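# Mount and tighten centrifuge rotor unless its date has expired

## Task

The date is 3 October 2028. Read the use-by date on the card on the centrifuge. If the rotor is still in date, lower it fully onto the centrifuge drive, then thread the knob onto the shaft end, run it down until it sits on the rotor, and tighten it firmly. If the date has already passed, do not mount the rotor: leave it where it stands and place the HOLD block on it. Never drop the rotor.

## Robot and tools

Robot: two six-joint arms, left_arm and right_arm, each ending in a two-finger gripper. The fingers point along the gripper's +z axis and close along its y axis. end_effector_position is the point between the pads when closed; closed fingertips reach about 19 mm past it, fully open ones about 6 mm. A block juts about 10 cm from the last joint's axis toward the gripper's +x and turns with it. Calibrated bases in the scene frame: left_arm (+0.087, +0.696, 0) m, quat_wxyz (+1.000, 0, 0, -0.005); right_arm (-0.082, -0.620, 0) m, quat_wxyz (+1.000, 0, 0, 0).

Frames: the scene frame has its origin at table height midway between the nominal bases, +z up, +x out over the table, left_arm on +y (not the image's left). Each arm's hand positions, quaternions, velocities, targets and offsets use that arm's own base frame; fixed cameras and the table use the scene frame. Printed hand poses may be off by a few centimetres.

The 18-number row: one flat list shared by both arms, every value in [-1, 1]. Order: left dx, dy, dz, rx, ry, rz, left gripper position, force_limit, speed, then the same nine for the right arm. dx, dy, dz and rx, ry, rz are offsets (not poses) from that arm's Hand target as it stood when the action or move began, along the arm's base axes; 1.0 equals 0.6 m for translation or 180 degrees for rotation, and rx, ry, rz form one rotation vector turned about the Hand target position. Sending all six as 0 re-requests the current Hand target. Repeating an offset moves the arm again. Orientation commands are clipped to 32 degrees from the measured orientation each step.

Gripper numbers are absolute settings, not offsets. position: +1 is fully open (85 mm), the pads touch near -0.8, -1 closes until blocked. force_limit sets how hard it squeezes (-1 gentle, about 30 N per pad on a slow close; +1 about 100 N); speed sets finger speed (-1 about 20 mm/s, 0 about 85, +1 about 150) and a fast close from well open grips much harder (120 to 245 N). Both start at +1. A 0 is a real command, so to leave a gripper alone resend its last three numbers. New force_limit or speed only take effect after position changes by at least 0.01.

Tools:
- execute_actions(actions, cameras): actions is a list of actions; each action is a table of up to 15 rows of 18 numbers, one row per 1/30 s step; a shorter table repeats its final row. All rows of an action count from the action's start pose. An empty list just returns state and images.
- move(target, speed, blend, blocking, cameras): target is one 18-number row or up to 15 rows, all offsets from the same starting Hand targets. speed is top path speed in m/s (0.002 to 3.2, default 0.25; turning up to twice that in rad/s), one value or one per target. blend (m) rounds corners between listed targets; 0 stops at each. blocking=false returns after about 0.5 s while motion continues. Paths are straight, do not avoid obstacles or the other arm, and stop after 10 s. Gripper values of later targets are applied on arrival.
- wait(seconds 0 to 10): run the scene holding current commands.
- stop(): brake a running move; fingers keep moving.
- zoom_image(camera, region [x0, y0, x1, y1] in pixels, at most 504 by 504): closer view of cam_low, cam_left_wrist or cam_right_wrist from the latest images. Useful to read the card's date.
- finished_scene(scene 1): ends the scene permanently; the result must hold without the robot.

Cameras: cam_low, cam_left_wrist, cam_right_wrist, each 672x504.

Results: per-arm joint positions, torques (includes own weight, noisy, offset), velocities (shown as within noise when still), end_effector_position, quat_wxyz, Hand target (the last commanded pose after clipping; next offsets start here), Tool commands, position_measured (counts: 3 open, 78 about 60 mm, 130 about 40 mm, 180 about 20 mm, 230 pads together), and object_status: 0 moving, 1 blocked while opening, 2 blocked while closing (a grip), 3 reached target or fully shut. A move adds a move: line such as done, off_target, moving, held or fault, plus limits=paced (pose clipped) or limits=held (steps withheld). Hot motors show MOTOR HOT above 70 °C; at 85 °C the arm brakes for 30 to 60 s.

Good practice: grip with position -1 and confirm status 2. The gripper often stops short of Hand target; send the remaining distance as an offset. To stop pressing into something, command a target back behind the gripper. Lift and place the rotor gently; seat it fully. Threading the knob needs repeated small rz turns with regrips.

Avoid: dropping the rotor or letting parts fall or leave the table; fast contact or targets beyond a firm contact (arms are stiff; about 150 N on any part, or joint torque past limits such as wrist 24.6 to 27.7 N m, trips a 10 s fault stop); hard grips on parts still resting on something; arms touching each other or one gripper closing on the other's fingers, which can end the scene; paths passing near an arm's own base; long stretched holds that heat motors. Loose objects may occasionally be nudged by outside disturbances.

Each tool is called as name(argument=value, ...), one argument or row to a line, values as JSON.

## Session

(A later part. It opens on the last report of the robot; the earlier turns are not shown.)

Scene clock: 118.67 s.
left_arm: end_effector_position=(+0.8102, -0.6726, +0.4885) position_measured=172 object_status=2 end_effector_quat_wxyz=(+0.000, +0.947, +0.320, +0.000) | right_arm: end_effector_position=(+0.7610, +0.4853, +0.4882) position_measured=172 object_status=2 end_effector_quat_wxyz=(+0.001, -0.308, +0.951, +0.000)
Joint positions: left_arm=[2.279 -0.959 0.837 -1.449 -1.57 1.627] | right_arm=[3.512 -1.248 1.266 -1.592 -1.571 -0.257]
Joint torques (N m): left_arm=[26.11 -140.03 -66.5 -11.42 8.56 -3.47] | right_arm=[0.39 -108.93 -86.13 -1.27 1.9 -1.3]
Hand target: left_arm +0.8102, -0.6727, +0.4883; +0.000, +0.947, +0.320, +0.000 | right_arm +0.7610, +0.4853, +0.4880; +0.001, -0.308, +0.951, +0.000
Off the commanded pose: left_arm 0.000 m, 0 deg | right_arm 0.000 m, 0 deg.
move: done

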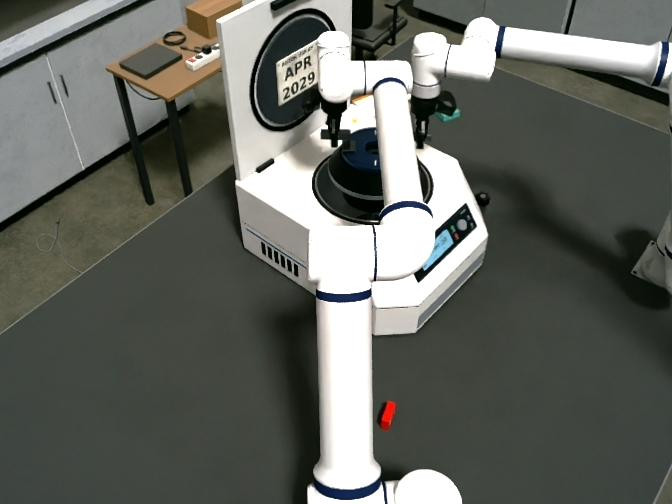

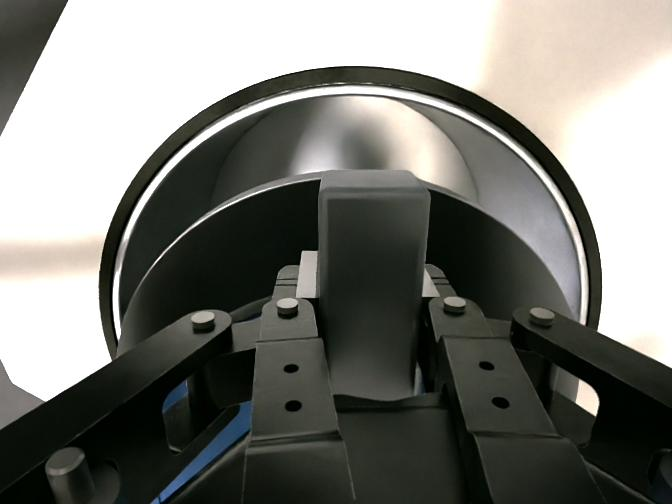

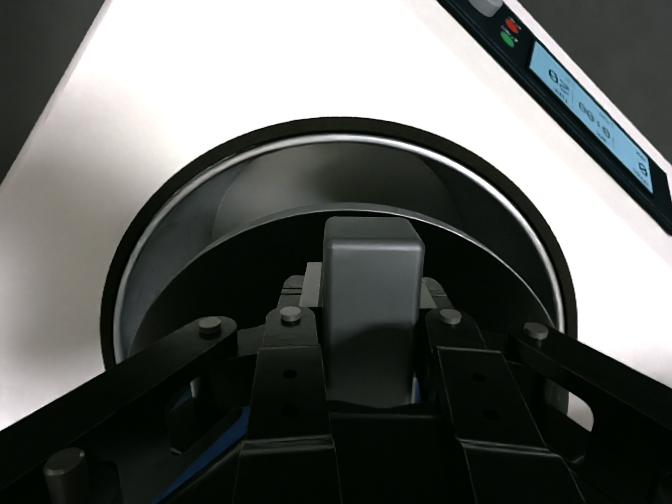

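move(
  target=[0,0,-0.005,0,0,0,-0.97,1,-1,0,0,-0.005,0,0,0,-0.97,1,-1],
  speed=0.03,
  cameras=[],
)

zoom_image(
  camera="cam_low",
  region=[310, 120, 430, 230],
)

Scene clock: 119.83 s.
left_arm: end_effector_position=(+0.8102, -0.6727, +0.4856) position_measured=172 object_status=2 end_effector_quat_wxyz=(+0.000, +0.947, +0.320, +0.000) | right_arm: end_effector_position=(+0.7610, +0.4853, +0.4851) position_measured=172 object_status=2 end_effector_quat_wxyz=(+0.001, -0.308, +0.951, +0.000)
Joint positions: left_arm=[2.279 -0.96 0.844 -1.455 -1.57 1.627] | right_arm=[3.512 -1.247 1.271 -1.598 -1.571 -0.257]
Joint torques (N m): left_arm=[14.37 -117.29 -45.37 -5.45 2.17 -3.34] | right_arm=[1.2 -112.99 -89.57 -0.91 1.84 -1.34]
Hand target: left_arm +0.8102, -0.6727, +0.4853; +0.000, +0.947, +0.320, +0.000 | right_arm +0.7610, +0.4853, +0.4850; +0.001, -0.308, +0.951, +0.000
Off the commanded pose: left_arm 0.000 m, 0 deg | right_arm 0.000 m, 0 deg.
move: done
No camera images: "cameras" was empty.

Scaled by 4.200 from the camera's 672x504 image, which has a finer 960x720 frame.
This view is cut from an older image: the scene may have changed since it was taken.

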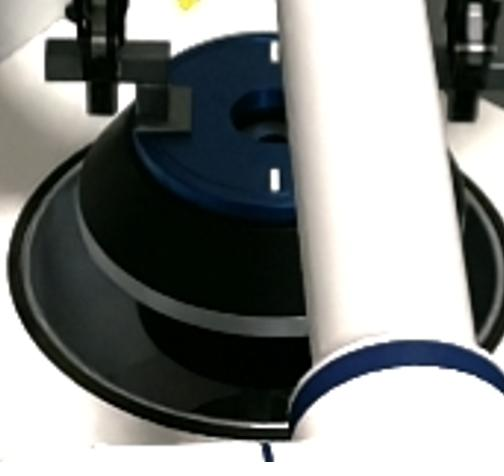

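move(
  target=[
    [0,0,0.014,0,0,0,-0.97,1,-1,0,0,0.014,0,0,0,-0.97,1,-1],
    [0.005,0,0.014,0,0,0,-0.97,1,-1,0.005,0,0.014,0,0,0,-0.97,1,-1],
  ],
  speed=0.03,
  cameras=[],
)

move(
  target=[0,0,-0.009,0,0,0,-0.97,1,-1,0,0,-0.009,0,0,0,-0.97,1,-1],
  speed=0.03,
  cameras=[],
)

move(
  target=[0,0,-0.005,0,0,0,-0.97,1,-1,0,0,-0.005,0,0,0,-0.97,1,-1],
  speed=0.03,
  cameras=["cam_low"],
)

Scene clock: 124.40 s.
left_arm: end_effector_position=(+0.8130, -0.6727, +0.4936) position_measured=172 object_status=2 end_effector_quat_wxyz=(+0.000, +0.947, +0.320, +0.000) | right_arm: end_effector_position=(+0.7639, +0.4853, +0.4934) position_measured=172 object_status=2 end_effector_quat_wxyz=(+0.001, -0.308, +0.951, +0.000)
Joint positions: left_arm=[2.281 -0.953 0.817 -1.436 -1.57 1.629] | right_arm=[3.51 -1.243 1.252 -1.582 -1.571 -0.258]
Joint torques (N m): left_arm=[56.23 -129.29 -105.5 -2.55 15.56 2.87] | right_arm=[-10.36 -113.48 -111.85 1.41 2.17 -1.41]
Hand target: left_arm +0.8132, -0.6727, +0.4937; +0.000, +0.947, +0.320, +0.000 | right_arm +0.7640, +0.4853, +0.4934; +0.001, -0.308, +0.951, +0.000
Off the commanded pose: left_arm 0.000 m, 0 deg | right_arm 0.000 m, 0 deg.
move: done
No camera images: "cameras" was empty.

Scene clock: 125.17 s.
left_arm: end_effector_position=(+0.8132, -0.6727, +0.4885) position_measured=172 object_status=2 end_effector_quat_wxyz=(+0.000, +0.947, +0.320, +0.000) | right_arm: end_effector_position=(+0.7641, +0.4853, +0.4881) position_measured=172 object_status=2 end_effector_quat_wxyz=(+0.001, -0.308, +0.951, +0.000)
Joint positions: left_arm=[2.281 -0.954 0.829 -1.446 -1.57 1.629] | right_arm=[3.51 -1.243 1.26 -1.591 -1.571 -0.258]
Joint torques (N m): left_arm=[57.03 -158.23 -84.32 -19.2 16.56 1.94] | right_arm=[-2.64 -114.65 -88.77 -1.73 1.94 -1.34]
Hand target: left_arm +0.8132, -0.6727, +0.4883; +0.000, +0.947, +0.320, +0.000 | right_arm +0.7640, +0.4853, +0.4880; +0.001, -0.308, +0.951, +0.000
Off the commanded pose: left_arm 0.000 m, 0 deg | right_arm 0.000 m, 0 deg.
move: done
No camera images: "cameras" was empty.

Scene clock: 125.87 s.
left_arm: end_effector_position=(+0.8132, -0.6726, +0.4853) position_measured=172 object_status=2 end_effector_quat_wxyz=(+0.000, +0.947, +0.320, +0.000) | right_arm: end_effector_position=(+0.7641, +0.4853, +0.4850) position_measured=172 object_status=2 end_effector_quat_wxyz=(+0.001, -0.308, +0.951, +0.000)
Joint positions: left_arm=[2.281 -0.955 0.836 -1.452 -1.57 1.629] | right_arm=[3.51 -1.243 1.266 -1.596 -1.571 -0.258]
Joint torques (N m): left_arm=[45.73 -152.3 -78.32 -15.4 13.65 2.05] | right_arm=[4.7 -119.24 -92.51 -1.56 2 -1.24]
Hand target: left_arm +0.8132, -0.6727, +0.4853; +0.000, +0.947, +0.320, +0.000 | right_arm +0.7640, +0.4853, +0.4850; +0.001, -0.308, +0.951, +0.000
Off the commanded pose: left_arm 0.000 m, 0 deg | right_arm 0.000 m, 0 deg.
move: done
Images, in order (width x height): cam_low 672x504.

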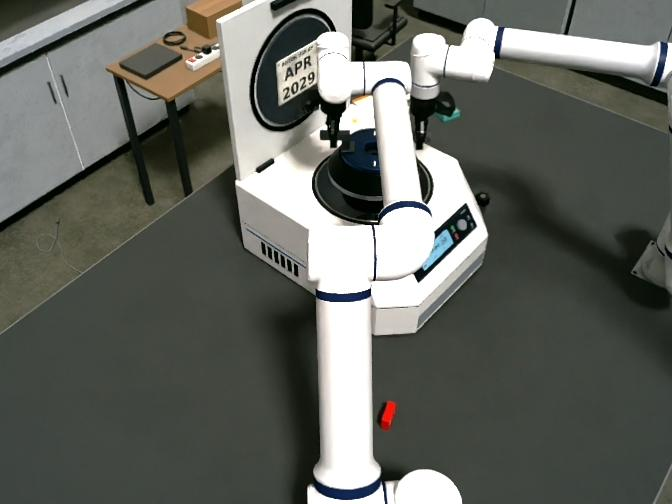

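move(
  target=[0,0,-0.006,0,0,0,-0.97,1,-1,0,0,-0.006,0,0,0,-0.97,1,-1],
  speed=0.02,
  cameras=[],
)

Scene clock: 128.43 s.
left_arm: end_effector_position=(+0.8132, -0.6727, +0.4818) position_measured=172 object_status=2 end_effector_quat_wxyz=(+0.000, +0.947, +0.320, +0.000) | right_arm: end_effector_position=(+0.7640, +0.4853, +0.4816) position_measured=172 object_status=2 end_effector_quat_wxyz=(+0.001, -0.308, +0.951, +0.000)
Joint positions: left_arm=[2.281 -0.956 0.843 -1.458 -1.57 1.629] | right_arm=[3.51 -1.243 1.272 -1.602 -1.571 -0.258]
Joint torques (N m): left_arm=[18.23 -155.95 -79.2 -14.84 4.56 1.19] | right_arm=[19.94 -114.07 -90.58 -1.6 1.76 -1.23]
Hand target: left_arm +0.8132, -0.6727, +0.4817; +0.000, +0.947, +0.320, +0.000 | right_arm +0.7640, +0.4853, +0.4814; +0.001, -0.308, +0.951, +0.000
Off the commanded pose: left_arm 0.000 m, 0 deg | right_arm 0.000 m, 0 deg.
move: done
No camera images: "cameras" was empty.

move(
  target=[0.0033,0,0,0,0,0,-0.97,1,-1,0.0033,0,0,0,0,0,-0.97,1,-1],
  speed=0.02,
  cameras=[],
)

move(
  target=[0,0,-0.006,0,0,0,-0.97,1,-1,0,0,-0.006,0,0,0,-0.97,1,-1],
  speed=0.02,
  cameras=[],
)

Scene clock: 130.30 s.
left_arm: end_effector_position=(+0.8150, -0.6727, +0.4816) position_measured=172 object_status=2 end_effector_quat_wxyz=(+0.000, +0.947, +0.320, +0.000) | right_arm: end_effector_position=(+0.7659, +0.4853, +0.4814) position_measured=172 object_status=2 end_effector_quat_wxyz=(+0.001, -0.308, +0.951, +0.000)
Joint positions: left_arm=[2.283 -0.953 0.838 -1.457 -1.57 1.631] | right_arm=[3.51 -1.24 1.268 -1.602 -1.571 -0.259]
Joint torques (N m): left_arm=[55.49 -135.77 -108.31 -2.28 5.02 2.35] | right_arm=[-8.74 -114.75 -111.01 1.17 1.94 -1.36]
Hand target: left_arm +0.8152, -0.6727, +0.4817; +0.000, +0.947, +0.320, +0.000 | right_arm +0.7660, +0.4853, +0.4814; +0.001, -0.308, +0.951, +0.000
Off the commanded pose: left_arm 0.000 m, 0 deg | right_arm 0.000 m, 0 deg.
move: done
No camera images: "cameras" was empty.

Scene clock: 131.00 s.
left_arm: end_effector_position=(+0.8152, -0.6727, +0.4782) position_measured=172 object_status=2 end_effector_quat_wxyz=(+0.000, +0.947, +0.320, +0.000) | right_arm: end_effector_position=(+0.7660, +0.4853, +0.4780) position_measured=172 object_status=2 end_effector_quat_wxyz=(+0.001, -0.308, +0.951, +0.000)
Joint positions: left_arm=[2.283 -0.953 0.845 -1.463 -1.57 1.631] | right_arm=[3.509 -1.24 1.274 -1.607 -1.571 -0.259]
Joint torques (N m): left_arm=[61.27 -162.8 -83.31 -19.47 6.94 2.36] | right_arm=[-7.37 -114.02 -89.09 -1.12 1.98 -1.24]
Hand target: left_arm +0.8152, -0.6727, +0.4781; +0.000, +0.947, +0.320, +0.000 | right_arm +0.7660, +0.4853, +0.4778; +0.001, -0.308, +0.951, +0.000
Off the commanded pose: left_arm 0.000 m, 0 deg | right_arm 0.000 m, 0 deg.
move: done
No camera images: "cameras" was empty.

move(
  target=[0,0,-0.0167,0,0,0,-0.97,1,-1,0,0,-0.0167,0,0,0,-0.97,1,-1],
  speed=0.03,
  cameras=[],
)

move(
  target=[0,0,-0.0167,0,0,0,-0.97,1,-1,0,0,-0.0167,0,0,0,-0.97,1,-1],
  speed=0.03,
)

Scene clock: 132.27 s.
left_arm: end_effector_position=(+0.8152, -0.6727, +0.4683) position_measured=172 object_status=2 end_effector_quat_wxyz=(+0.000, +0.947, +0.320, +0.000) | right_arm: end_effector_position=(+0.7660, +0.4853, +0.4680) position_measured=172 object_status=2 end_effector_quat_wxyz=(+0.001, -0.308, +0.951, +0.000) end_effector_velocity=(-0.001, +0.000, -0.005) end_effector_angular_velocity=(-0.001, +0.005, +0.000)
Joint positions: left_arm=[2.283 -0.955 0.867 -1.482 -1.57 1.631] | right_arm=[3.509 -1.239 1.29 -1.625 -1.571 -0.259]
Joint velocities: left_arm=[within noise] | right_arm=[0 0.002 0.005 -0.002 0.001 0]
Joint torques (N m): left_arm=[54.91 -154.81 -81.22 -15.94 11.33 2.09] | right_arm=[-5.31 -106.83 -84.93 -1.47 2.2 -1.14]
Hand target: left_arm +0.8152, -0.6727, +0.4680; +0.000, +0.947, +0.320, +0.000 | right_arm +0.7660, +0.4853, +0.4677; +0.001, -0.308, +0.951, +0.000
Off the commanded pose: left_arm 0.000 m, 0 deg | right_arm 0.000 m, 0 deg.
move: done
No camera images: "cameras" was empty.

Scene clock: 133.10 s.
left_arm: end_effector_position=(+0.8152, -0.6726, +0.4582) position_measured=172 object_status=2 end_effector_quat_wxyz=(+0.000, +0.947, +0.320, +0.000) | right_arm: end_effector_position=(+0.7660, +0.4853, +0.4579) position_measured=172 object_status=2 end_effector_quat_wxyz=(+0.001, -0.308, +0.951, +0.000)
Joint positions: left_arm=[2.283 -0.957 0.887 -1.501 -1.57 1.631] | right_arm=[3.509 -1.238 1.306 -1.642 -1.571 -0.259]
Joint torques (N m): left_arm=[40.35 -156.19 -75.37 -13.61 13.67 2.35] | right_arm=[-0.66 -114.16 -90.71 -1.57 2.03 -1.07]
Hand target: left_arm +0.8152, -0.6727, +0.4580; +0.000, +0.947, +0.320, +0.000 | right_arm +0.7660, +0.4853, +0.4577; +0.001, -0.308, +0.951, +0.000
Off the commanded pose: left_arm 0.000 m, 0 deg | right_arm 0.000 m, 0 deg.
move: done

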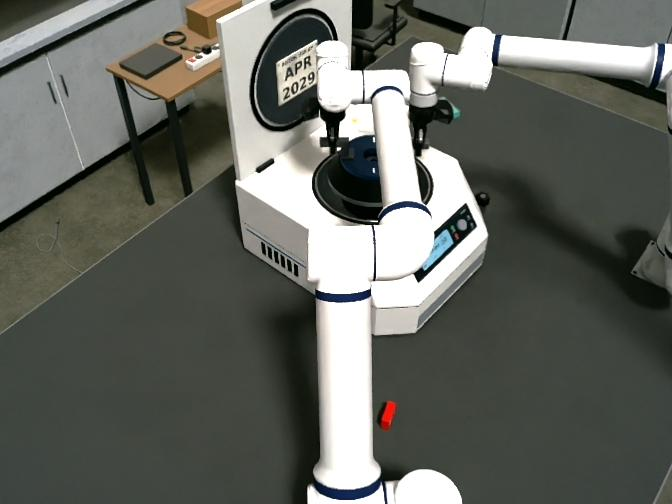

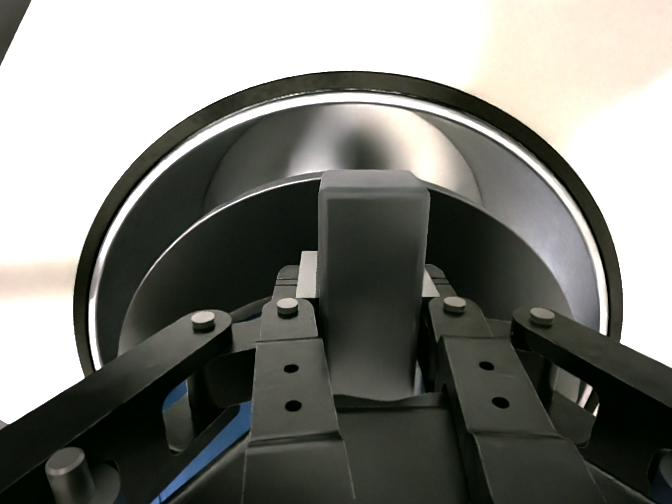

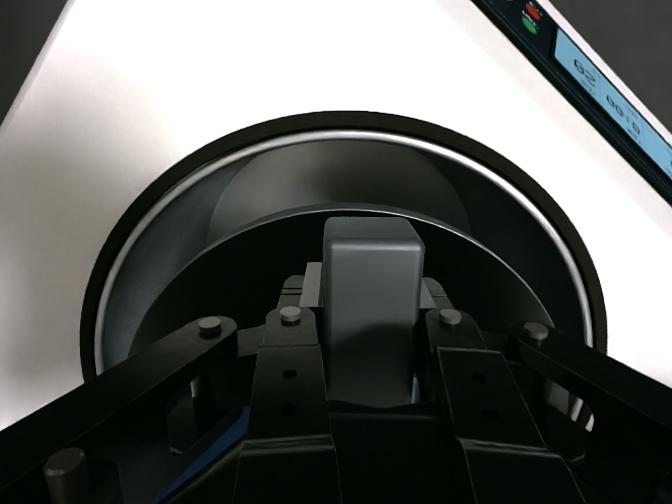

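move(
  target=[
    [0.0013,0,0,0,0,0,-0.97,1,-1,0.0013,0,0,0,0,0,-0.97,1,-1],
    [0.0018,0,-0.0167,0,0,0,-0.97,1,-1,0.0018,0,-0.0167,0,0,0,-0.97,1,-1],
  ],
  speed=0.03,
  cameras=[],
)

move(
  target=[0,0,-0.0167,0,0,0,-0.97,1,-1,0,0,-0.0167,0,0,0,-0.97,1,-1],
  speed=0.03,
  cameras=[],
)

Scene clock: 135.20 s.
left_arm: end_effector_position=(+0.8162, -0.6727, +0.4482) position_measured=172 object_status=2 end_effector_quat_wxyz=(+0.000, +0.947, +0.320, +0.000) | right_arm: end_effector_position=(+0.7671, +0.4853, +0.4479) position_measured=172 object_status=2 end_effector_quat_wxyz=(+0.001, -0.308, +0.951, +0.000)
Joint positions: left_arm=[2.284 -0.957 0.904 -1.518 -1.57 1.632] | right_arm=[3.509 -1.235 1.32 -1.659 -1.571 -0.259]
Joint torques (N m): left_arm=[64.36 -166.03 -84.07 -16.35 15.07 2.58] | right_arm=[-8.68 -110.59 -86.9 -1.16 1.84 -1.32]
Hand target: left_arm +0.8162, -0.6727, +0.4480; +0.000, +0.947, +0.320, +0.000 | right_arm +0.7671, +0.4853, +0.4477; +0.001, -0.308, +0.951, +0.000
Off the commanded pose: left_arm 0.000 m, 0 deg | right_arm 0.000 m, 0 deg.
move: done
No camera images: "cameras" was empty.

Scene clock: 136.03 s.
left_arm: end_effector_position=(+0.8162, -0.6727, +0.4382) position_measured=172 object_status=2 end_effector_quat_wxyz=(+0.000, +0.947, +0.320, +0.000) | right_arm: end_effector_position=(+0.7671, +0.4853, +0.4379) position_measured=172 object_status=2 end_effector_quat_wxyz=(+0.001, -0.308, +0.951, +0.000)
Joint positions: left_arm=[2.284 -0.958 0.923 -1.536 -1.57 1.632] | right_arm=[3.509 -1.234 1.336 -1.676 -1.571 -0.259]
Joint torques (N m): left_arm=[63.59 -166.61 -86.54 -17.12 14.42 2.35] | right_arm=[-7.12 -108.65 -83.79 -1.1 1.7 -1.33]
Hand target: left_arm +0.8162, -0.6727, +0.4380; +0.000, +0.947, +0.320, +0.000 | right_arm +0.7671, +0.4853, +0.4377; +0.001, -0.308, +0.951, +0.000
Off the commanded pose: left_arm 0.000 m, 0 deg | right_arm 0.000 m, 0 deg.
move: done
No camera images: "cameras" was empty.

move(
  target=[0,0,-0.0333,0,0,0,-0.97,1,-1,0,0,-0.0333,0,0,0,-0.97,1,-1],
  speed=0.04,
  cameras=[],
)

move(
  target=[0,0,-0.0333,0,0,0,-0.97,1,-1,0,0,-0.0333,0,0,0,-0.97,1,-1],
  speed=0.04,
  cameras=["cam_low"],
)

zoom_image(
  camera="cam_low",
  region=[300, 110, 440, 230],
)

Scene clock: 137.43 s.
left_arm: end_effector_position=(+0.8162, -0.6727, +0.4182) position_measured=172 object_status=2 end_effector_quat_wxyz=(+0.000, +0.947, +0.320, +0.000) | right_arm: end_effector_position=(+0.7671, +0.4853, +0.4179) position_measured=172 object_status=2 end_effector_quat_wxyz=(+0.001, -0.308, +0.951, +0.000)
Joint positions: left_arm=[2.284 -0.958 0.959 -1.572 -1.57 1.632] | right_arm=[3.509 -1.23 1.366 -1.709 -1.571 -0.259]
Joint torques (N m): left_arm=[62.74 -164.84 -85.99 -15.43 13.38 2.45] | right_arm=[-6.22 -105.39 -81.42 -1.62 1.11 -1.18]
Hand target: left_arm +0.8162, -0.6727, +0.4180; +0.000, +0.947, +0.320, +0.000 | right_arm +0.7671, +0.4853, +0.4177; +0.001, -0.308, +0.951, +0.000
Off the commanded pose: left_arm 0.000 m, 0 deg | right_arm 0.000 m, 0 deg.
move: done
No camera images: "cameras" was empty.

Scene clock: 138.37 s.
left_arm: end_effector_position=(+0.8162, -0.6727, +0.3982) position_measured=172 object_status=2 end_effector_quat_wxyz=(+0.000, +0.947, +0.320, +0.000) | right_arm: end_effector_position=(+0.7671, +0.4853, +0.3979) position_measured=172 object_status=2 end_effector_quat_wxyz=(+0.001, -0.308, +0.951, +0.000)
Joint positions: left_arm=[2.284 -0.958 0.993 -1.606 -1.57 1.632] | right_arm=[3.509 -1.225 1.394 -1.743 -1.571 -0.259]
Joint torques (N m): left_arm=[61.83 -134.7 -84.63 -14.45 12.22 2.4] | right_arm=[-5.19 -101.68 -77.56 -1.51 0.67 -0.95]
Hand target: left_arm +0.8162, -0.6727, +0.3980; +0.000, +0.947, +0.320, +0.000 | right_arm +0.7671, +0.4853, +0.3977; +0.001, -0.308, +0.951, +0.000
Off the commanded pose: left_arm 0.000 m, 0 deg | right_arm 0.000 m, 0 deg.
move: done
Images, in order (width x height): cam_low 672x504.

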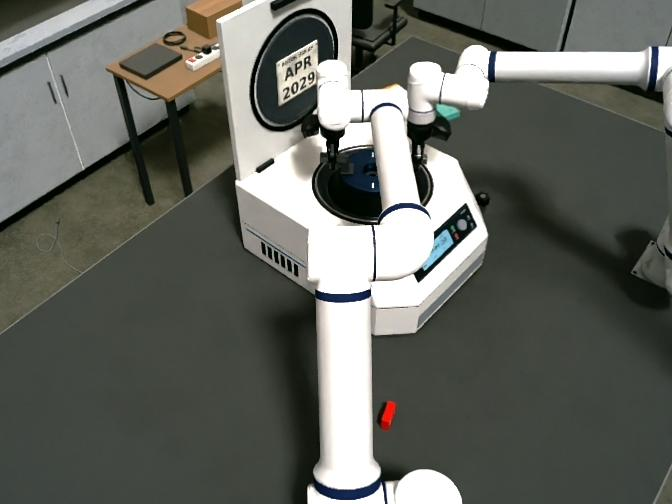

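Scaled by 3.600 from the camera's 672x504 image, which has a finer 960x720 frame.

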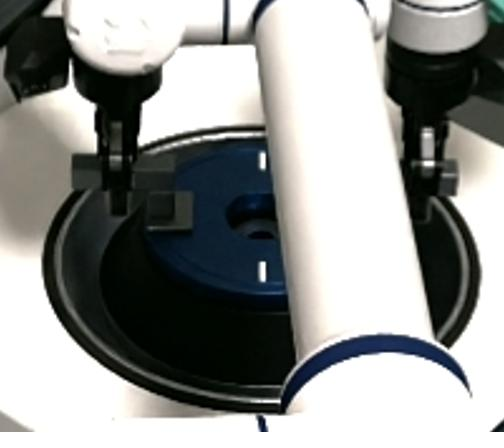

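move(
  target=[0,0,-0.05,0,0,0,-0.97,1,-1,0,0,-0.05,0,0,0,-0.97,1,-1],
  speed=0.04,
  cameras=[],
)

move(
  target=[0,0,-0.0333,0,0,0,-0.97,1,-1,0,0,-0.0333,0,0,0,-0.97,1,-1],
  speed=0.04,
)

zoom_image(
  camera="cam_low",
  region=[300, 110, 440, 230],
)

Scene clock: 140.20 s.
left_arm: end_effector_position=(+0.8162, -0.6727, +0.3682) position_measured=172 object_status=2 end_effector_quat_wxyz=(+0.000, +0.947, +0.320, +0.000) | right_arm: end_effector_position=(+0.7671, +0.4853, +0.3679) position_measured=172 object_status=2 end_effector_quat_wxyz=(+0.001, -0.308, +0.951, +0.000)
Joint positions: left_arm=[2.284 -0.954 1.04 -1.657 -1.57 1.632] | right_arm=[3.509 -1.215 1.434 -1.793 -1.571 -0.259]
Joint torques (N m): left_arm=[60.75 -135.02 -84.63 -13.62 10.69 2.37] | right_arm=[-3.49 -99.3 -72.39 -1.31 -0.06 -1.01]
Hand target: left_arm +0.8162, -0.6727, +0.3680; +0.000, +0.947, +0.320, +0.000 | right_arm +0.7671, +0.4853, +0.3677; +0.001, -0.308, +0.951, +0.000
Off the commanded pose: left_arm 0.000 m, 0 deg | right_arm 0.000 m, 0 deg.
move: done
No camera images: "cameras" was empty.

Scene clock: 141.10 s.
left_arm: end_effector_position=(+0.8162, -0.6727, +0.3483) position_measured=172 object_status=2 end_effector_quat_wxyz=(+0.000, +0.947, +0.320, +0.000) | right_arm: end_effector_position=(+0.7671, +0.4853, +0.3480) position_measured=172 object_status=2 end_effector_quat_wxyz=(+0.001, -0.308, +0.951, +0.000)
Joint positions: left_arm=[2.284 -0.95 1.069 -1.689 -1.57 1.632] | right_arm=[3.509 -1.208 1.46 -1.826 -1.571 -0.259]
Joint torques (N m): left_arm=[60.83 -132.21 -80.14 -11.98 10.07 2.31] | right_arm=[-3.01 -97.5 -72.05 -1.3 -0.37 -0.75]
Hand target: left_arm +0.8162, -0.6727, +0.3480; +0.000, +0.947, +0.320, +0.000 | right_arm +0.7671, +0.4853, +0.3477; +0.001, -0.308, +0.951, +0.000
Off the commanded pose: left_arm 0.000 m, 0 deg | right_arm 0.000 m, 0 deg.
move: done

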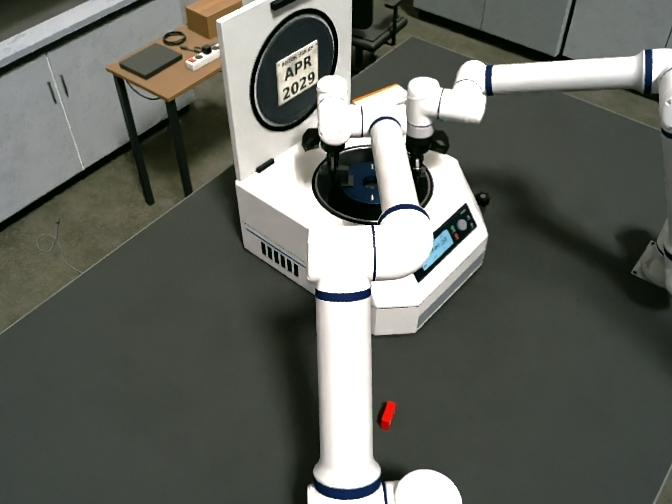

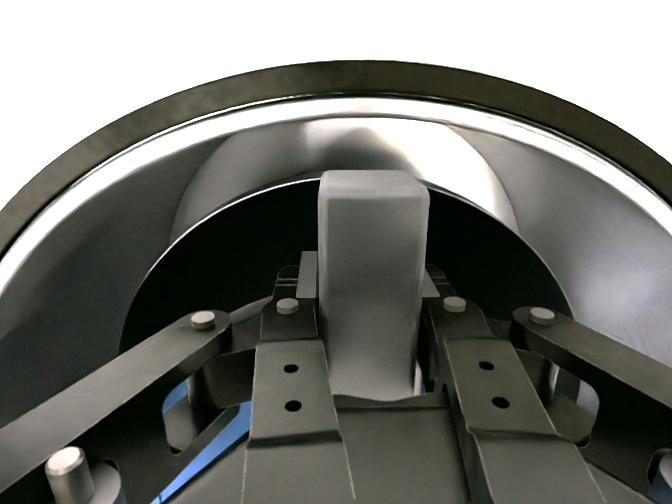

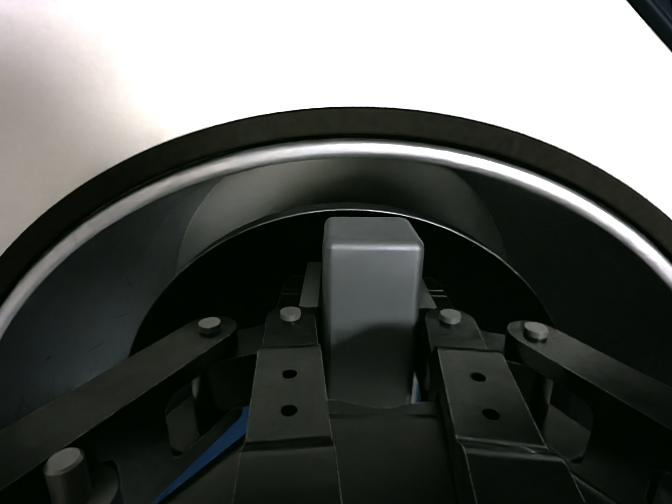

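Scaled by 3.600 from the camera's 672x504 image, which has a finer 960x720 frame.

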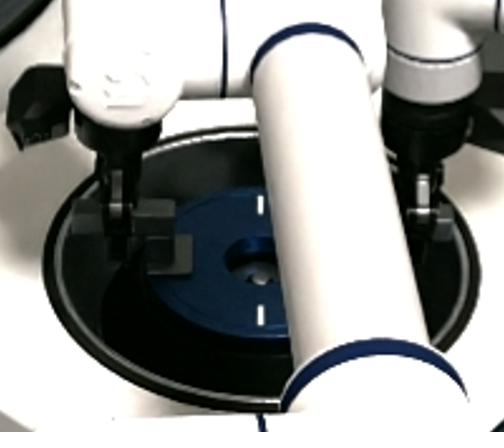

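move(
  target=[0,0,-0.0667,0,0,0,-0.97,1,-1,0,0,-0.0667,0,0,0,-0.97,1,-1],
  speed=0.04,
  cameras=["cam_low","cam_right_wrist"],
)

zoom_image(
  camera="cam_low",
  region=[300, 110, 440, 230],
)

Scene clock: 152.80 s.
left_arm: end_effector_position=(+0.8163, -0.6745, +0.3264) position_measured=172 object_status=2 end_effector_quat_wxyz=(+0.004, +0.947, +0.320, +0.001) | right_arm: end_effector_position=(+0.7681, +0.4857, +0.3275) position_measured=172 object_status=2 end_effector_quat_wxyz=(+0.005, -0.308, +0.951, +0.000)
Joint positions: left_arm=[2.283 -0.946 1.102 -1.735 -1.572 1.632] | right_arm=[3.509 -1.199 1.487 -1.868 -1.571 -0.259]
Joint torques (N m): left_arm=[-0.94 -113.41 -64.61 -4.46 1.34 0.56] | right_arm=[-2.44 -83.94 -77.34 -5.68 0.29 -0.52]
Hand target: left_arm +0.8163, -0.6745, +0.3264; +0.004, +0.947, +0.320, +0.001 (not the last commanded pose) | right_arm +0.7681, +0.4857, +0.3275; +0.005, -0.308, +0.951, +0.000 (not the last commanded pose)
Tool commands: left_gripper/position=-0.968627 left_gripper/force_limit=+1.0 left_gripper/speed=-1.0 right_gripper/position=-0.968627 right_gripper/force_limit=+1.0 right_gripper/speed=-1.0
Off the commanded pose: left_arm 0.018 m, 0 deg | right_arm 0.020 m, 0 deg.
FORCE FAULT: contact force on the left arm reached its limit, and that arm stopped. The contact can be on any part of that arm, not only on its tool. Since the last result, the stops that this result tells of count together as 19 of the actions that you can send in this scene. That arm's remaining commands of this call were not run. That arm is still stopped at the end of this call. That arm stays stopped for about 1 more second. Until then a move that you send moves the other arm only, and its call returns only when the move has ended. Once the stop has ended, the next robot result says so. If the stop ends while you think or write, that arm runs what you send next, counted from a new Hand target: where the arm stands when the stop ends. While its stop runs, that arm takes no new command, but its gripper still runs the gripper command that each later call begins with. Until it ends, the stop uses up actions while you think or wait. An arm that is not stopped still takes commands.
FORCE FAULT: contact force on the right arm reached its limit, and that arm stopped for 10 seconds. The contact can be on any part of that arm, not only on its tool. That arm's remaining commands of this call were not run. That arm's target is now where it stood when the stop ended, not its last command. That arm accepts commands again.
move: fault (left_arm, right_arm)
Images, in order (width x height): cam_low 672x504, cam_right_wrist 672x504.

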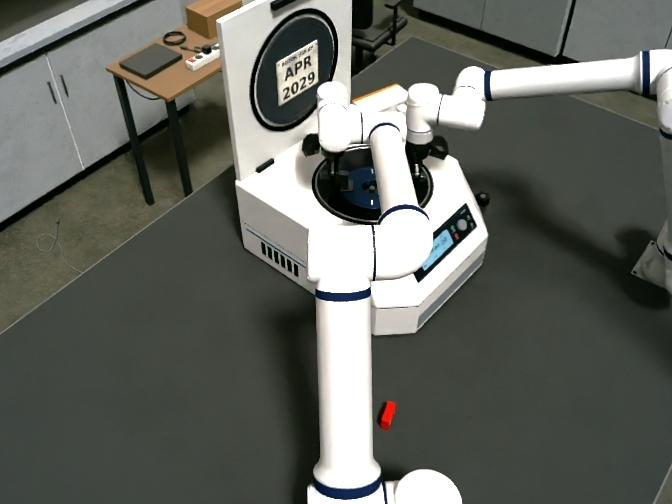

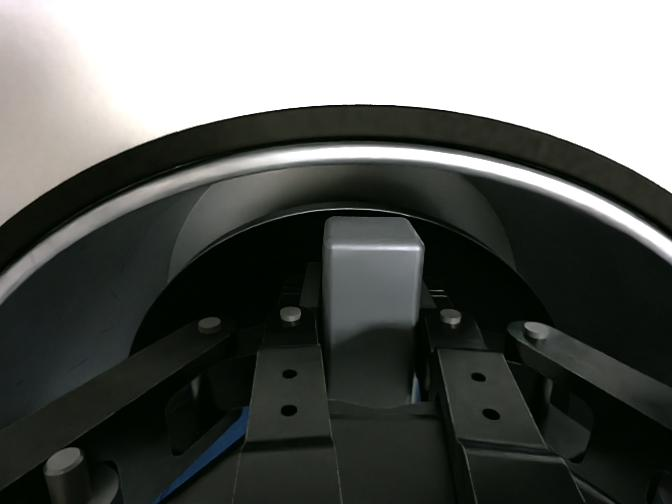

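Scaled by 3.600 from the camera's 672x504 image, which has a finer 960x720 frame.

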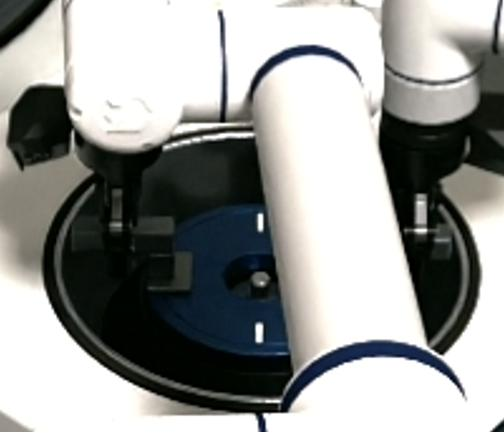

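wait(
  seconds=1.2,
  cameras=["cam_low","cam_left_wrist"],
)

zoom_image(
  camera="cam_low",
  region=[295, 120, 375, 200],
)

zoom_image(
  camera="cam_low",
  region=[390, 100, 470, 200],
)

Scene clock: 154.80 s.
left_arm: end_effector_position=(+0.8163, -0.6745, +0.3264) position_measured=172 object_status=2 end_effector_quat_wxyz=(+0.004, +0.947, +0.320, +0.001) | right_arm: end_effector_position=(+0.7681, +0.4857, +0.3275) position_measured=172 object_status=2 end_effector_quat_wxyz=(+0.005, -0.308, +0.951, +0.000)
Joint positions: left_arm=[2.283 -0.946 1.102 -1.735 -1.572 1.632] | right_arm=[3.509 -1.199 1.487 -1.868 -1.571 -0.259]
Joint torques (N m): left_arm=[1.32 -108.75 -65.11 -4.31 7.34 0.51] | right_arm=[-1.23 -77.32 -77.2 -5.65 0.43 -0.45]
Hand target: left_arm +0.8163, -0.6745, +0.3264; +0.004, +0.947, +0.320, +0.001 (not the last commanded pose) | right_arm +0.7681, +0.4857, +0.3275; +0.005, -0.308, +0.951, +0.000 (not the last commanded pose)
Tool commands: left_gripper/position=-0.968627 left_gripper/force_limit=+1.0 left_gripper/speed=-1.0 right_gripper/position=-0.968627 right_gripper/force_limit=+1.0 right_gripper/speed=-1.0
Off the commanded pose: left_arm 0.018 m, 0 deg | right_arm 0.020 m, 0 deg.
FORCE FAULT, CONTINUED: the left arm's stop, for the force fault that an earlier result reported, is over. That arm's target is now where it stood when the stop ended, not its last command. That arm accepts commands again.
wait: 1.20 s; at rest from the start
Images, in order (width x height): cam_low 672x504, cam_left_wrist 672x504.

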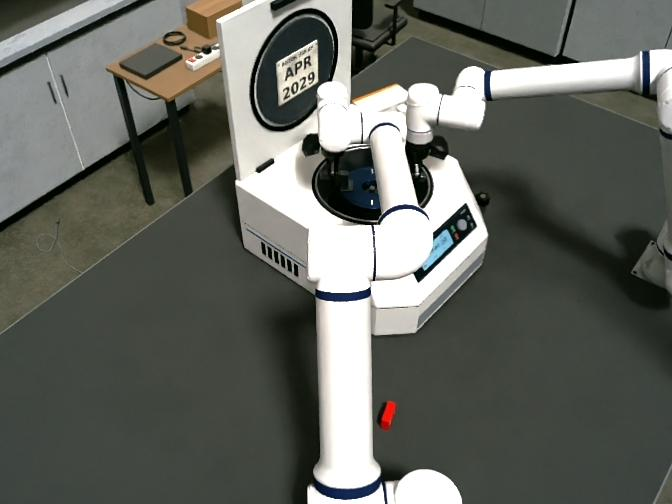

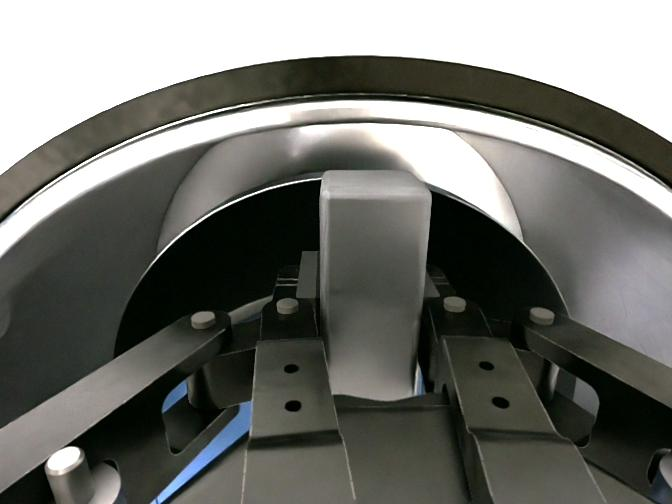

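Scaled by 6.300 from the camera's 672x504 image, which has a finer 960x720 frame.

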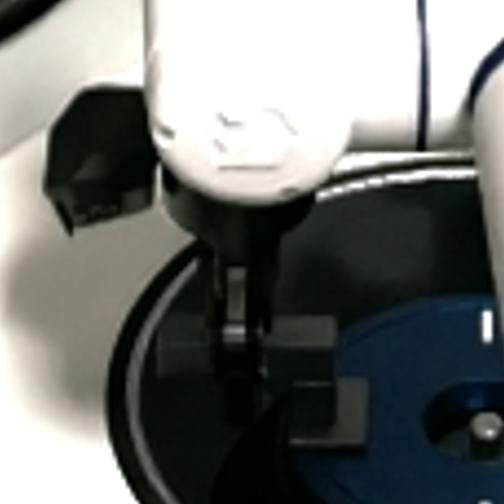

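Scaled by 5.040 from the camera's 672x504 image, which has a finer 960x720 frame.

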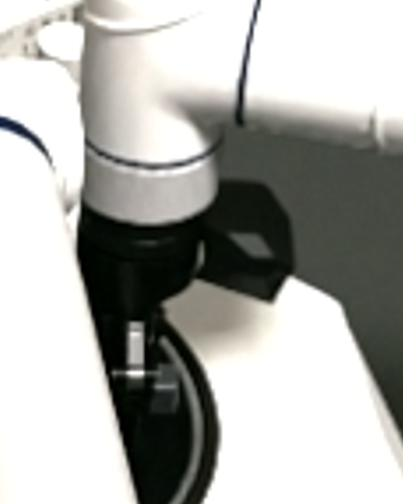

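move(
  target=[0,0,0.005,0,0,0,-0.97,1,-1,0,0,0.004,0,0,0,-0.97,1,-1],
  speed=0.02,
  cameras=[],
)

Scene clock: 157.30 s.
left_arm: end_effector_position=(+0.8163, -0.6745, +0.3291) position_measured=172 object_status=2 end_effector_quat_wxyz=(+0.004, +0.947, +0.320, +0.001) | right_arm: end_effector_position=(+0.7681, +0.4857, +0.3297) position_measured=172 object_status=2 end_effector_quat_wxyz=(+0.005, -0.308, +0.951, +0.000)
Joint positions: left_arm=[2.283 -0.947 1.099 -1.731 -1.572 1.632] | right_arm=[3.509 -1.2 1.484 -1.864 -1.571 -0.259]
Joint torques (N m): left_arm=[3.37 -166.79 -106.95 -1.53 7.3 0.41] | right_arm=[-2.87 -132.74 -123.69 -3.67 0.48 -0.49]
Hand target: left_arm +0.8163, -0.6745, +0.3294; +0.004, +0.947, +0.320, +0.001 | right_arm +0.7681, +0.4857, +0.3299; +0.005, -0.308, +0.951, +0.000
Off the commanded pose: left_arm 0.000 m, 0 deg | right_arm 0.000 m, 0 deg.
move: done
No camera images: "cameras" was empty.

move(
  target=[0,0,-0.003,0,0,0,-0.97,1,-1,0,0,-0.003,0,0,0,-0.97,1,-1],
  speed=0.02,
  cameras=[],
)

move(
  target=[-0.0045,0.0058,0,0,0,0.0111,-0.97,1,-1,0.0047,-0.0065,0,0,0,0.0111,-0.97,1,-1],
  speed=0.02,
  cameras=[],
)

move(
  target=[0.009,-0.0116,0,0,0,-0.0222,-0.97,1,-1,-0.0094,0.013,0,0,0,-0.0222,-0.97,1,-1],
  speed=0.02,
  cameras=[],
)

Scene clock: 158.83 s.
left_arm: end_effector_position=(+0.8163, -0.6745, +0.3278) position_measured=172 object_status=2 end_effector_quat_wxyz=(+0.004, +0.947, +0.320, +0.001) | right_arm: end_effector_position=(+0.7681, +0.4857, +0.3281) position_measured=172 object_status=2 end_effector_quat_wxyz=(+0.005, -0.308, +0.951, +0.000)
Joint positions: left_arm=[2.283 -0.947 1.101 -1.733 -1.572 1.632] | right_arm=[3.509 -1.2 1.486 -1.866 -1.571 -0.259]
Joint torques (N m): left_arm=[15.51 -132.95 -85.08 -17.08 7.3 0.09] | right_arm=[-1.97 -102.88 -92.28 -14.12 0.31 -0.5]
Hand target: left_arm +0.8163, -0.6745, +0.3276; +0.004, +0.947, +0.320, +0.001 | right_arm +0.7681, +0.4857, +0.3281; +0.005, -0.308, +0.951, +0.000
Off the commanded pose: left_arm 0.000 m, 0 deg | right_arm 0.000 m, 0 deg.
move: done
No camera images: "cameras" was empty.

Scene clock: 160.07 s.
left_arm: end_effector_position=(+0.8136, -0.6710, +0.3276) position_measured=172 object_status=2 end_effector_quat_wxyz=(+0.004, +0.942, +0.336, +0.001) | right_arm: end_effector_position=(+0.7709, +0.4819, +0.3281) position_measured=172 object_status=2 end_effector_quat_wxyz=(+0.005, -0.325, +0.946, +0.000)
Joint positions: left_arm=[2.283 -0.954 1.114 -1.738 -1.572 1.597] | right_arm=[3.504 -1.199 1.486 -1.867 -1.571 -0.299]
Joint torques (N m): left_arm=[33.2 -159.72 -80.18 -17.22 8.52 -4.85] | right_arm=[-17.59 -99.92 -109.82 -3.44 2.13 -1.76]
Hand target: left_arm +0.8136, -0.6710, +0.3276; +0.004, +0.942, +0.336, +0.001 | right_arm +0.7709, +0.4818, +0.3281; +0.005, -0.325, +0.946, +0.000
Off the commanded pose: left_arm 0.000 m, 0 deg | right_arm 0.000 m, 0 deg.
move: done
No camera images: "cameras" was empty.

Scene clock: 162.17 s.
left_arm: end_effector_position=(+0.8189, -0.6779, +0.3276) position_measured=172 object_status=2 end_effector_quat_wxyz=(+0.004, +0.953, +0.304, +0.001) | right_arm: end_effector_position=(+0.7653, +0.4896, +0.3281) position_measured=172 object_status=2 end_effector_quat_wxyz=(+0.005, -0.292, +0.956, +0.000)
Joint positions: left_arm=[2.283 -0.939 1.088 -1.728 -1.573 1.666] | right_arm=[3.514 -1.2 1.487 -1.867 -1.572 -0.22]
Joint torques (N m): left_arm=[7.04 -124.13 -100.33 -1.96 2.48 3.28] | right_arm=[21.39 -121.07 -88.29 -11.18 -1.34 0.35]
Hand target: left_arm +0.8190, -0.6780, +0.3276; +0.004, +0.953, +0.303, +0.001 | right_arm +0.7653, +0.4896, +0.3281; +0.005, -0.292, +0.957, +0.000
Off the commanded pose: left_arm 0.000 m, 0 deg | right_arm 0.000 m, 0 deg.
move: done
No camera images: "cameras" was empty.

move(
  target=[0,0,-0.006,0,0,0,-0.97,1,-1,0,0,-0.006,0,0,0,-0.97,1,-1],
  speed=0.01,
  cameras=[],
)

Scene clock: 163.67 s.
left_arm: end_effector_position=(+0.8190, -0.6781, +0.3249) position_measured=172 object_status=2 end_effector_quat_wxyz=(+0.005, +0.953, +0.303, +0.001) | right_arm: end_effector_position=(+0.7653, +0.4897, +0.3254) position_measured=172 object_status=2 end_effector_quat_wxyz=(+0.005, -0.292, +0.956, +0.000)
Joint positions: left_arm=[2.283 -0.938 1.092 -1.734 -1.573 1.666] | right_arm=[3.514 -1.199 1.49 -1.872 -1.572 -0.219]
Joint torques (N m): left_arm=[17.87 -21.17 -8 -11.45 2.59 2.31] | right_arm=[-2.6 35.24 9.84 -14.01 -1.39 0.78]
Hand target: left_arm +0.8190, -0.6780, +0.3240; +0.004, +0.953, +0.303, +0.001 | right_arm +0.7653, +0.4896, +0.3245; +0.005, -0.292, +0.957, +0.000
Off the commanded pose: left_arm 0.001 m, 0 deg | right_arm 0.001 m, 0 deg.
move: done
No camera images: "cameras" was empty.

move(
  target=[
    [0,0,0.0028,0,0,0,-0.97,1,-1,0,0,0.0028,0,0,0,-0.97,1,-1],
    [-0.0045,0.0058,0.0028,0,0,0.0111,-0.97,1,-1,0.0047,-0.0065,0.0028,0,0,0.0111,-0.97,1,-1],
  ],
  speed=0.01,
  cameras=[],
)

Scene clock: 164.57 s.
left_arm: end_effector_position=(+0.8190, -0.6779, +0.3241) position_measured=172 object_status=2 end_effector_quat_wxyz=(+0.004, +0.953, +0.303, +0.001) | right_arm: end_effector_position=(+0.7657, +0.4899, +0.3276) position_measured=172 object_status=2 end_effector_quat_wxyz=(+0.007, -0.292, +0.956, +0.000)
Joint positions: left_arm=[2.283 -0.938 1.092 -1.734 -1.573 1.666] | right_arm=[3.514 -1.2 1.489 -1.872 -1.572 -0.219]
Joint torques (N m): left_arm=[26.53 2.05 -8.04 3.78 2.9 1.19] | right_arm=[-1.78 -83.44 -76.85 -5.8 0.47 -0.5]
Hand target: left_arm +0.8190, -0.6780, +0.3242; +0.004, +0.953, +0.303, +0.001 (not the last commanded pose) | right_arm +0.7657, +0.4899, +0.3276; +0.007, -0.292, +0.956, +0.000 (not the last commanded pose)
Tool commands: left_gripper/position=-0.97 left_gripper/force_limit=+1.0 left_gripper/speed=-1.0 right_gripper/position=-0.968627 right_gripper/force_limit=+1.0 right_gripper/speed=-1.0
Off the commanded pose: left_arm 0.005 m, 2 deg.
FORCE FAULT: contact force on the right arm reached its limit, and that arm stopped. The contact can be on any part of that arm, not only on its tool. That arm ran no command of this call. That arm is still stopped at the end of this call. That arm stays stopped for about 9 more seconds. Until then a move that you send moves the other arm only, and its call returns only when the move has ended. Once the stop has ended, the next robot result says so. If the stop ends while you think or write, that arm runs what you send next, counted from a new Hand target: where the arm stands when the stop ends. While its stop runs, that arm takes no new command, but its gripper still runs the gripper command that each later call begins with. Until it ends, the stop uses up actions while you think or wait. An arm that is not stopped still takes commands.
move: fault (right_arm), off_target (left_arm; braked at the fault stop of right_arm); path passed 0 of 2 targets
No camera images: "cameras" was empty.

move(
  target=[0,0,0.003,0,0,0,-0.97,1,-1,0,0,0,0,0,0,-0.97,1,-1],
  speed=0.02,
  cameras=[],
)

wait(
  seconds=9.3,
  cameras=["cam_low"],
)

zoom_image(
  camera="cam_low",
  region=[340, 150, 400, 210],
)

Scene clock: 165.70 s.
left_arm: end_effector_position=(+0.8190, -0.6779, +0.3255) position_measured=172 object_status=2 end_effector_quat_wxyz=(+0.004, +0.953, +0.303, +0.001) | right_arm: end_effector_position=(+0.7657, +0.4899, +0.3276) position_measured=172 object_status=2 end_effector_quat_wxyz=(+0.007, -0.292, +0.956, +0.000)
Joint positions: left_arm=[2.283 -0.938 1.09 -1.731 -1.573 1.666] | right_arm=[3.514 -1.2 1.489 -1.872 -1.572 -0.219]
Joint torques (N m): left_arm=[34.08 -80.59 -45.78 2.16 3.14 -0.35] | right_arm=[-2.49 -82.92 -76.98 -5.6 0.11 -0.42]
Hand target: left_arm +0.8190, -0.6780, +0.3260; +0.004, +0.953, +0.303, +0.001 | right_arm +0.7657, +0.4899, +0.3276; +0.007, -0.292, +0.956, +0.000
Tool commands: left_gripper/position=-0.97 left_gripper/force_limit=+1.0 left_gripper/speed=-1.0 right_gripper/position=-0.968627 right_gripper/force_limit=+1.0 right_gripper/speed=-1.0
Off the commanded pose: left_arm 0.000 m, 0 deg.
FORCE FAULT, CONTINUED: the right arm was still stopped when this call began, by the force fault that an earlier result reported. That arm ran no command of this call. That arm is still stopped at the end of this call. That arm stays stopped for about 8 more seconds. If the stop ends while you think or write, that arm runs what you send next, counted from a new Hand target: where the arm stands when the stop ends. While its stop runs, that arm takes no new command, but its gripper still runs the gripper command that each later call begins with.
move: done (left_arm), not run (right_arm; its earlier fault stop)
No camera images: "cameras" was empty.

Scene clock: 175.00 s.
left_arm: end_effector_position=(+0.8190, -0.6780, +0.3260) position_measured=172 object_status=2 end_effector_quat_wxyz=(+0.004, +0.953, +0.303, +0.001) | right_arm: end_effector_position=(+0.7657, +0.4899, +0.3276) position_measured=172 object_status=2 end_effector_quat_wxyz=(+0.007, -0.292, +0.956, +0.000)
Joint positions: left_arm=[2.283 -0.938 1.09 -1.731 -1.573 1.666] | right_arm=[3.514 -1.2 1.489 -1.872 -1.572 -0.219]
Joint torques (N m): left_arm=[38.04 -97.48 -57.77 -3.58 5.6 -3.27] | right_arm=[-2.81 -82.11 -77.32 -5.59 0.4 -0.56]
Hand target: left_arm +0.8190, -0.6780, +0.3260; +0.004, +0.953, +0.303, +0.001 | right_arm +0.7657, +0.4899, +0.3276; +0.007, -0.292, +0.956, +0.000
Tool commands: left_gripper/position=-0.97 left_gripper/force_limit=+1.0 left_gripper/speed=-1.0 right_gripper/position=-0.968627 right_gripper/force_limit=+1.0 right_gripper/speed=-1.0
Off the commanded pose: left_arm 0.000 m, 0 deg.
FORCE FAULT, CONTINUED: the right arm's stop, for the force fault that an earlier result reported, is over. The rest of the stop counts as 16 of the actions that you can send in this scene. That arm's target is now where it stood when the stop ended, not its last command. That arm accepts commands again.
wait: 9.30 s; at rest by 0.17 s
Images, in order (width x height): cam_low 672x504.

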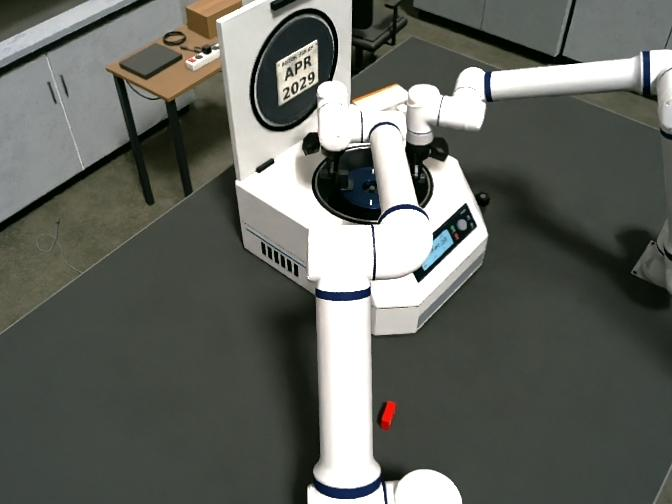

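Scaled by 8.400 from the camera's 672x504 image, which has a finer 960x720 frame.

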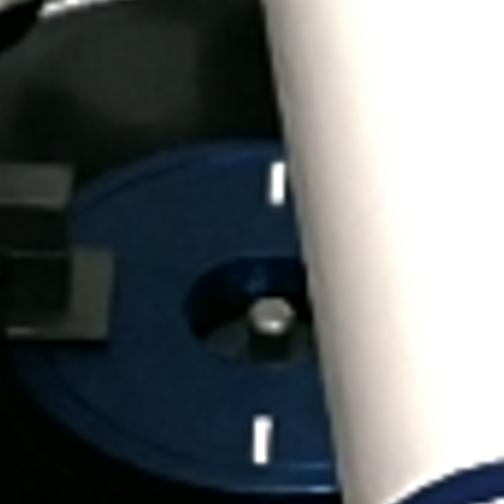

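move(
  target=[-0.0045,0.0058,0,0,0,0.0111,-0.97,1,-1,0.0047,-0.0065,0,0,0,0.0111,-0.97,1,-1],
  speed=0.01,
  cameras=[],
)

move(
  target=[-0.0045,0.0058,0,0,0,0.0111,-0.97,1,-1,0.0047,-0.0065,0,0,0,0.0111,-0.97,1,-1],
  speed=0.01,
  cameras=[],
)

Scene clock: 177.70 s.
left_arm: end_effector_position=(+0.8163, -0.6745, +0.3260) position_measured=172 object_status=2 end_effector_quat_wxyz=(+0.004, +0.947, +0.320, +0.001) | right_arm: end_effector_position=(+0.7685, +0.4860, +0.3276) position_measured=172 object_status=2 end_effector_quat_wxyz=(+0.007, -0.308, +0.951, +0.000)
Joint positions: left_arm=[2.283 -0.946 1.103 -1.736 -1.572 1.632] | right_arm=[3.509 -1.2 1.489 -1.872 -1.571 -0.259]
Joint torques (N m): left_arm=[27.02 -95.95 -37.76 -12.13 8.03 -4.66] | right_arm=[-23.98 -62.31 -91.17 -5.55 2.21 -2.67]
Hand target: left_arm +0.8163, -0.6745, +0.3260; +0.004, +0.947, +0.320, +0.001 | right_arm +0.7685, +0.4860, +0.3276; +0.007, -0.308, +0.951, +0.000
Off the commanded pose: left_arm 0.000 m, 0 deg | right_arm 0.000 m, 0 deg.
move: done
No camera images: "cameras" was empty.

Scene clock: 179.73 s.
left_arm: end_effector_position=(+0.8136, -0.6710, +0.3260) position_measured=172 object_status=2 end_effector_quat_wxyz=(+0.004, +0.942, +0.336, +0.001) | right_arm: end_effector_position=(+0.7713, +0.4821, +0.3276) position_measured=172 object_status=2 end_effector_quat_wxyz=(+0.007, -0.325, +0.946, +0.000)
Joint positions: left_arm=[2.283 -0.954 1.116 -1.741 -1.572 1.597] | right_arm=[3.504 -1.2 1.488 -1.872 -1.571 -0.299]
Joint torques (N m): left_arm=[24.72 -97.16 -36.67 -12.02 7.1 -4.36] | right_arm=[-25.03 -61.99 -91.23 -5.44 2.21 -1.79]
Hand target: left_arm +0.8136, -0.6710, +0.3260; +0.004, +0.942, +0.336, +0.001 | right_arm +0.7713, +0.4821, +0.3276; +0.007, -0.325, +0.946, +0.000
Off the commanded pose: left_arm 0.000 m, 0 deg | right_arm 0.000 m, 0 deg.
move: done
No camera images: "cameras" was empty.


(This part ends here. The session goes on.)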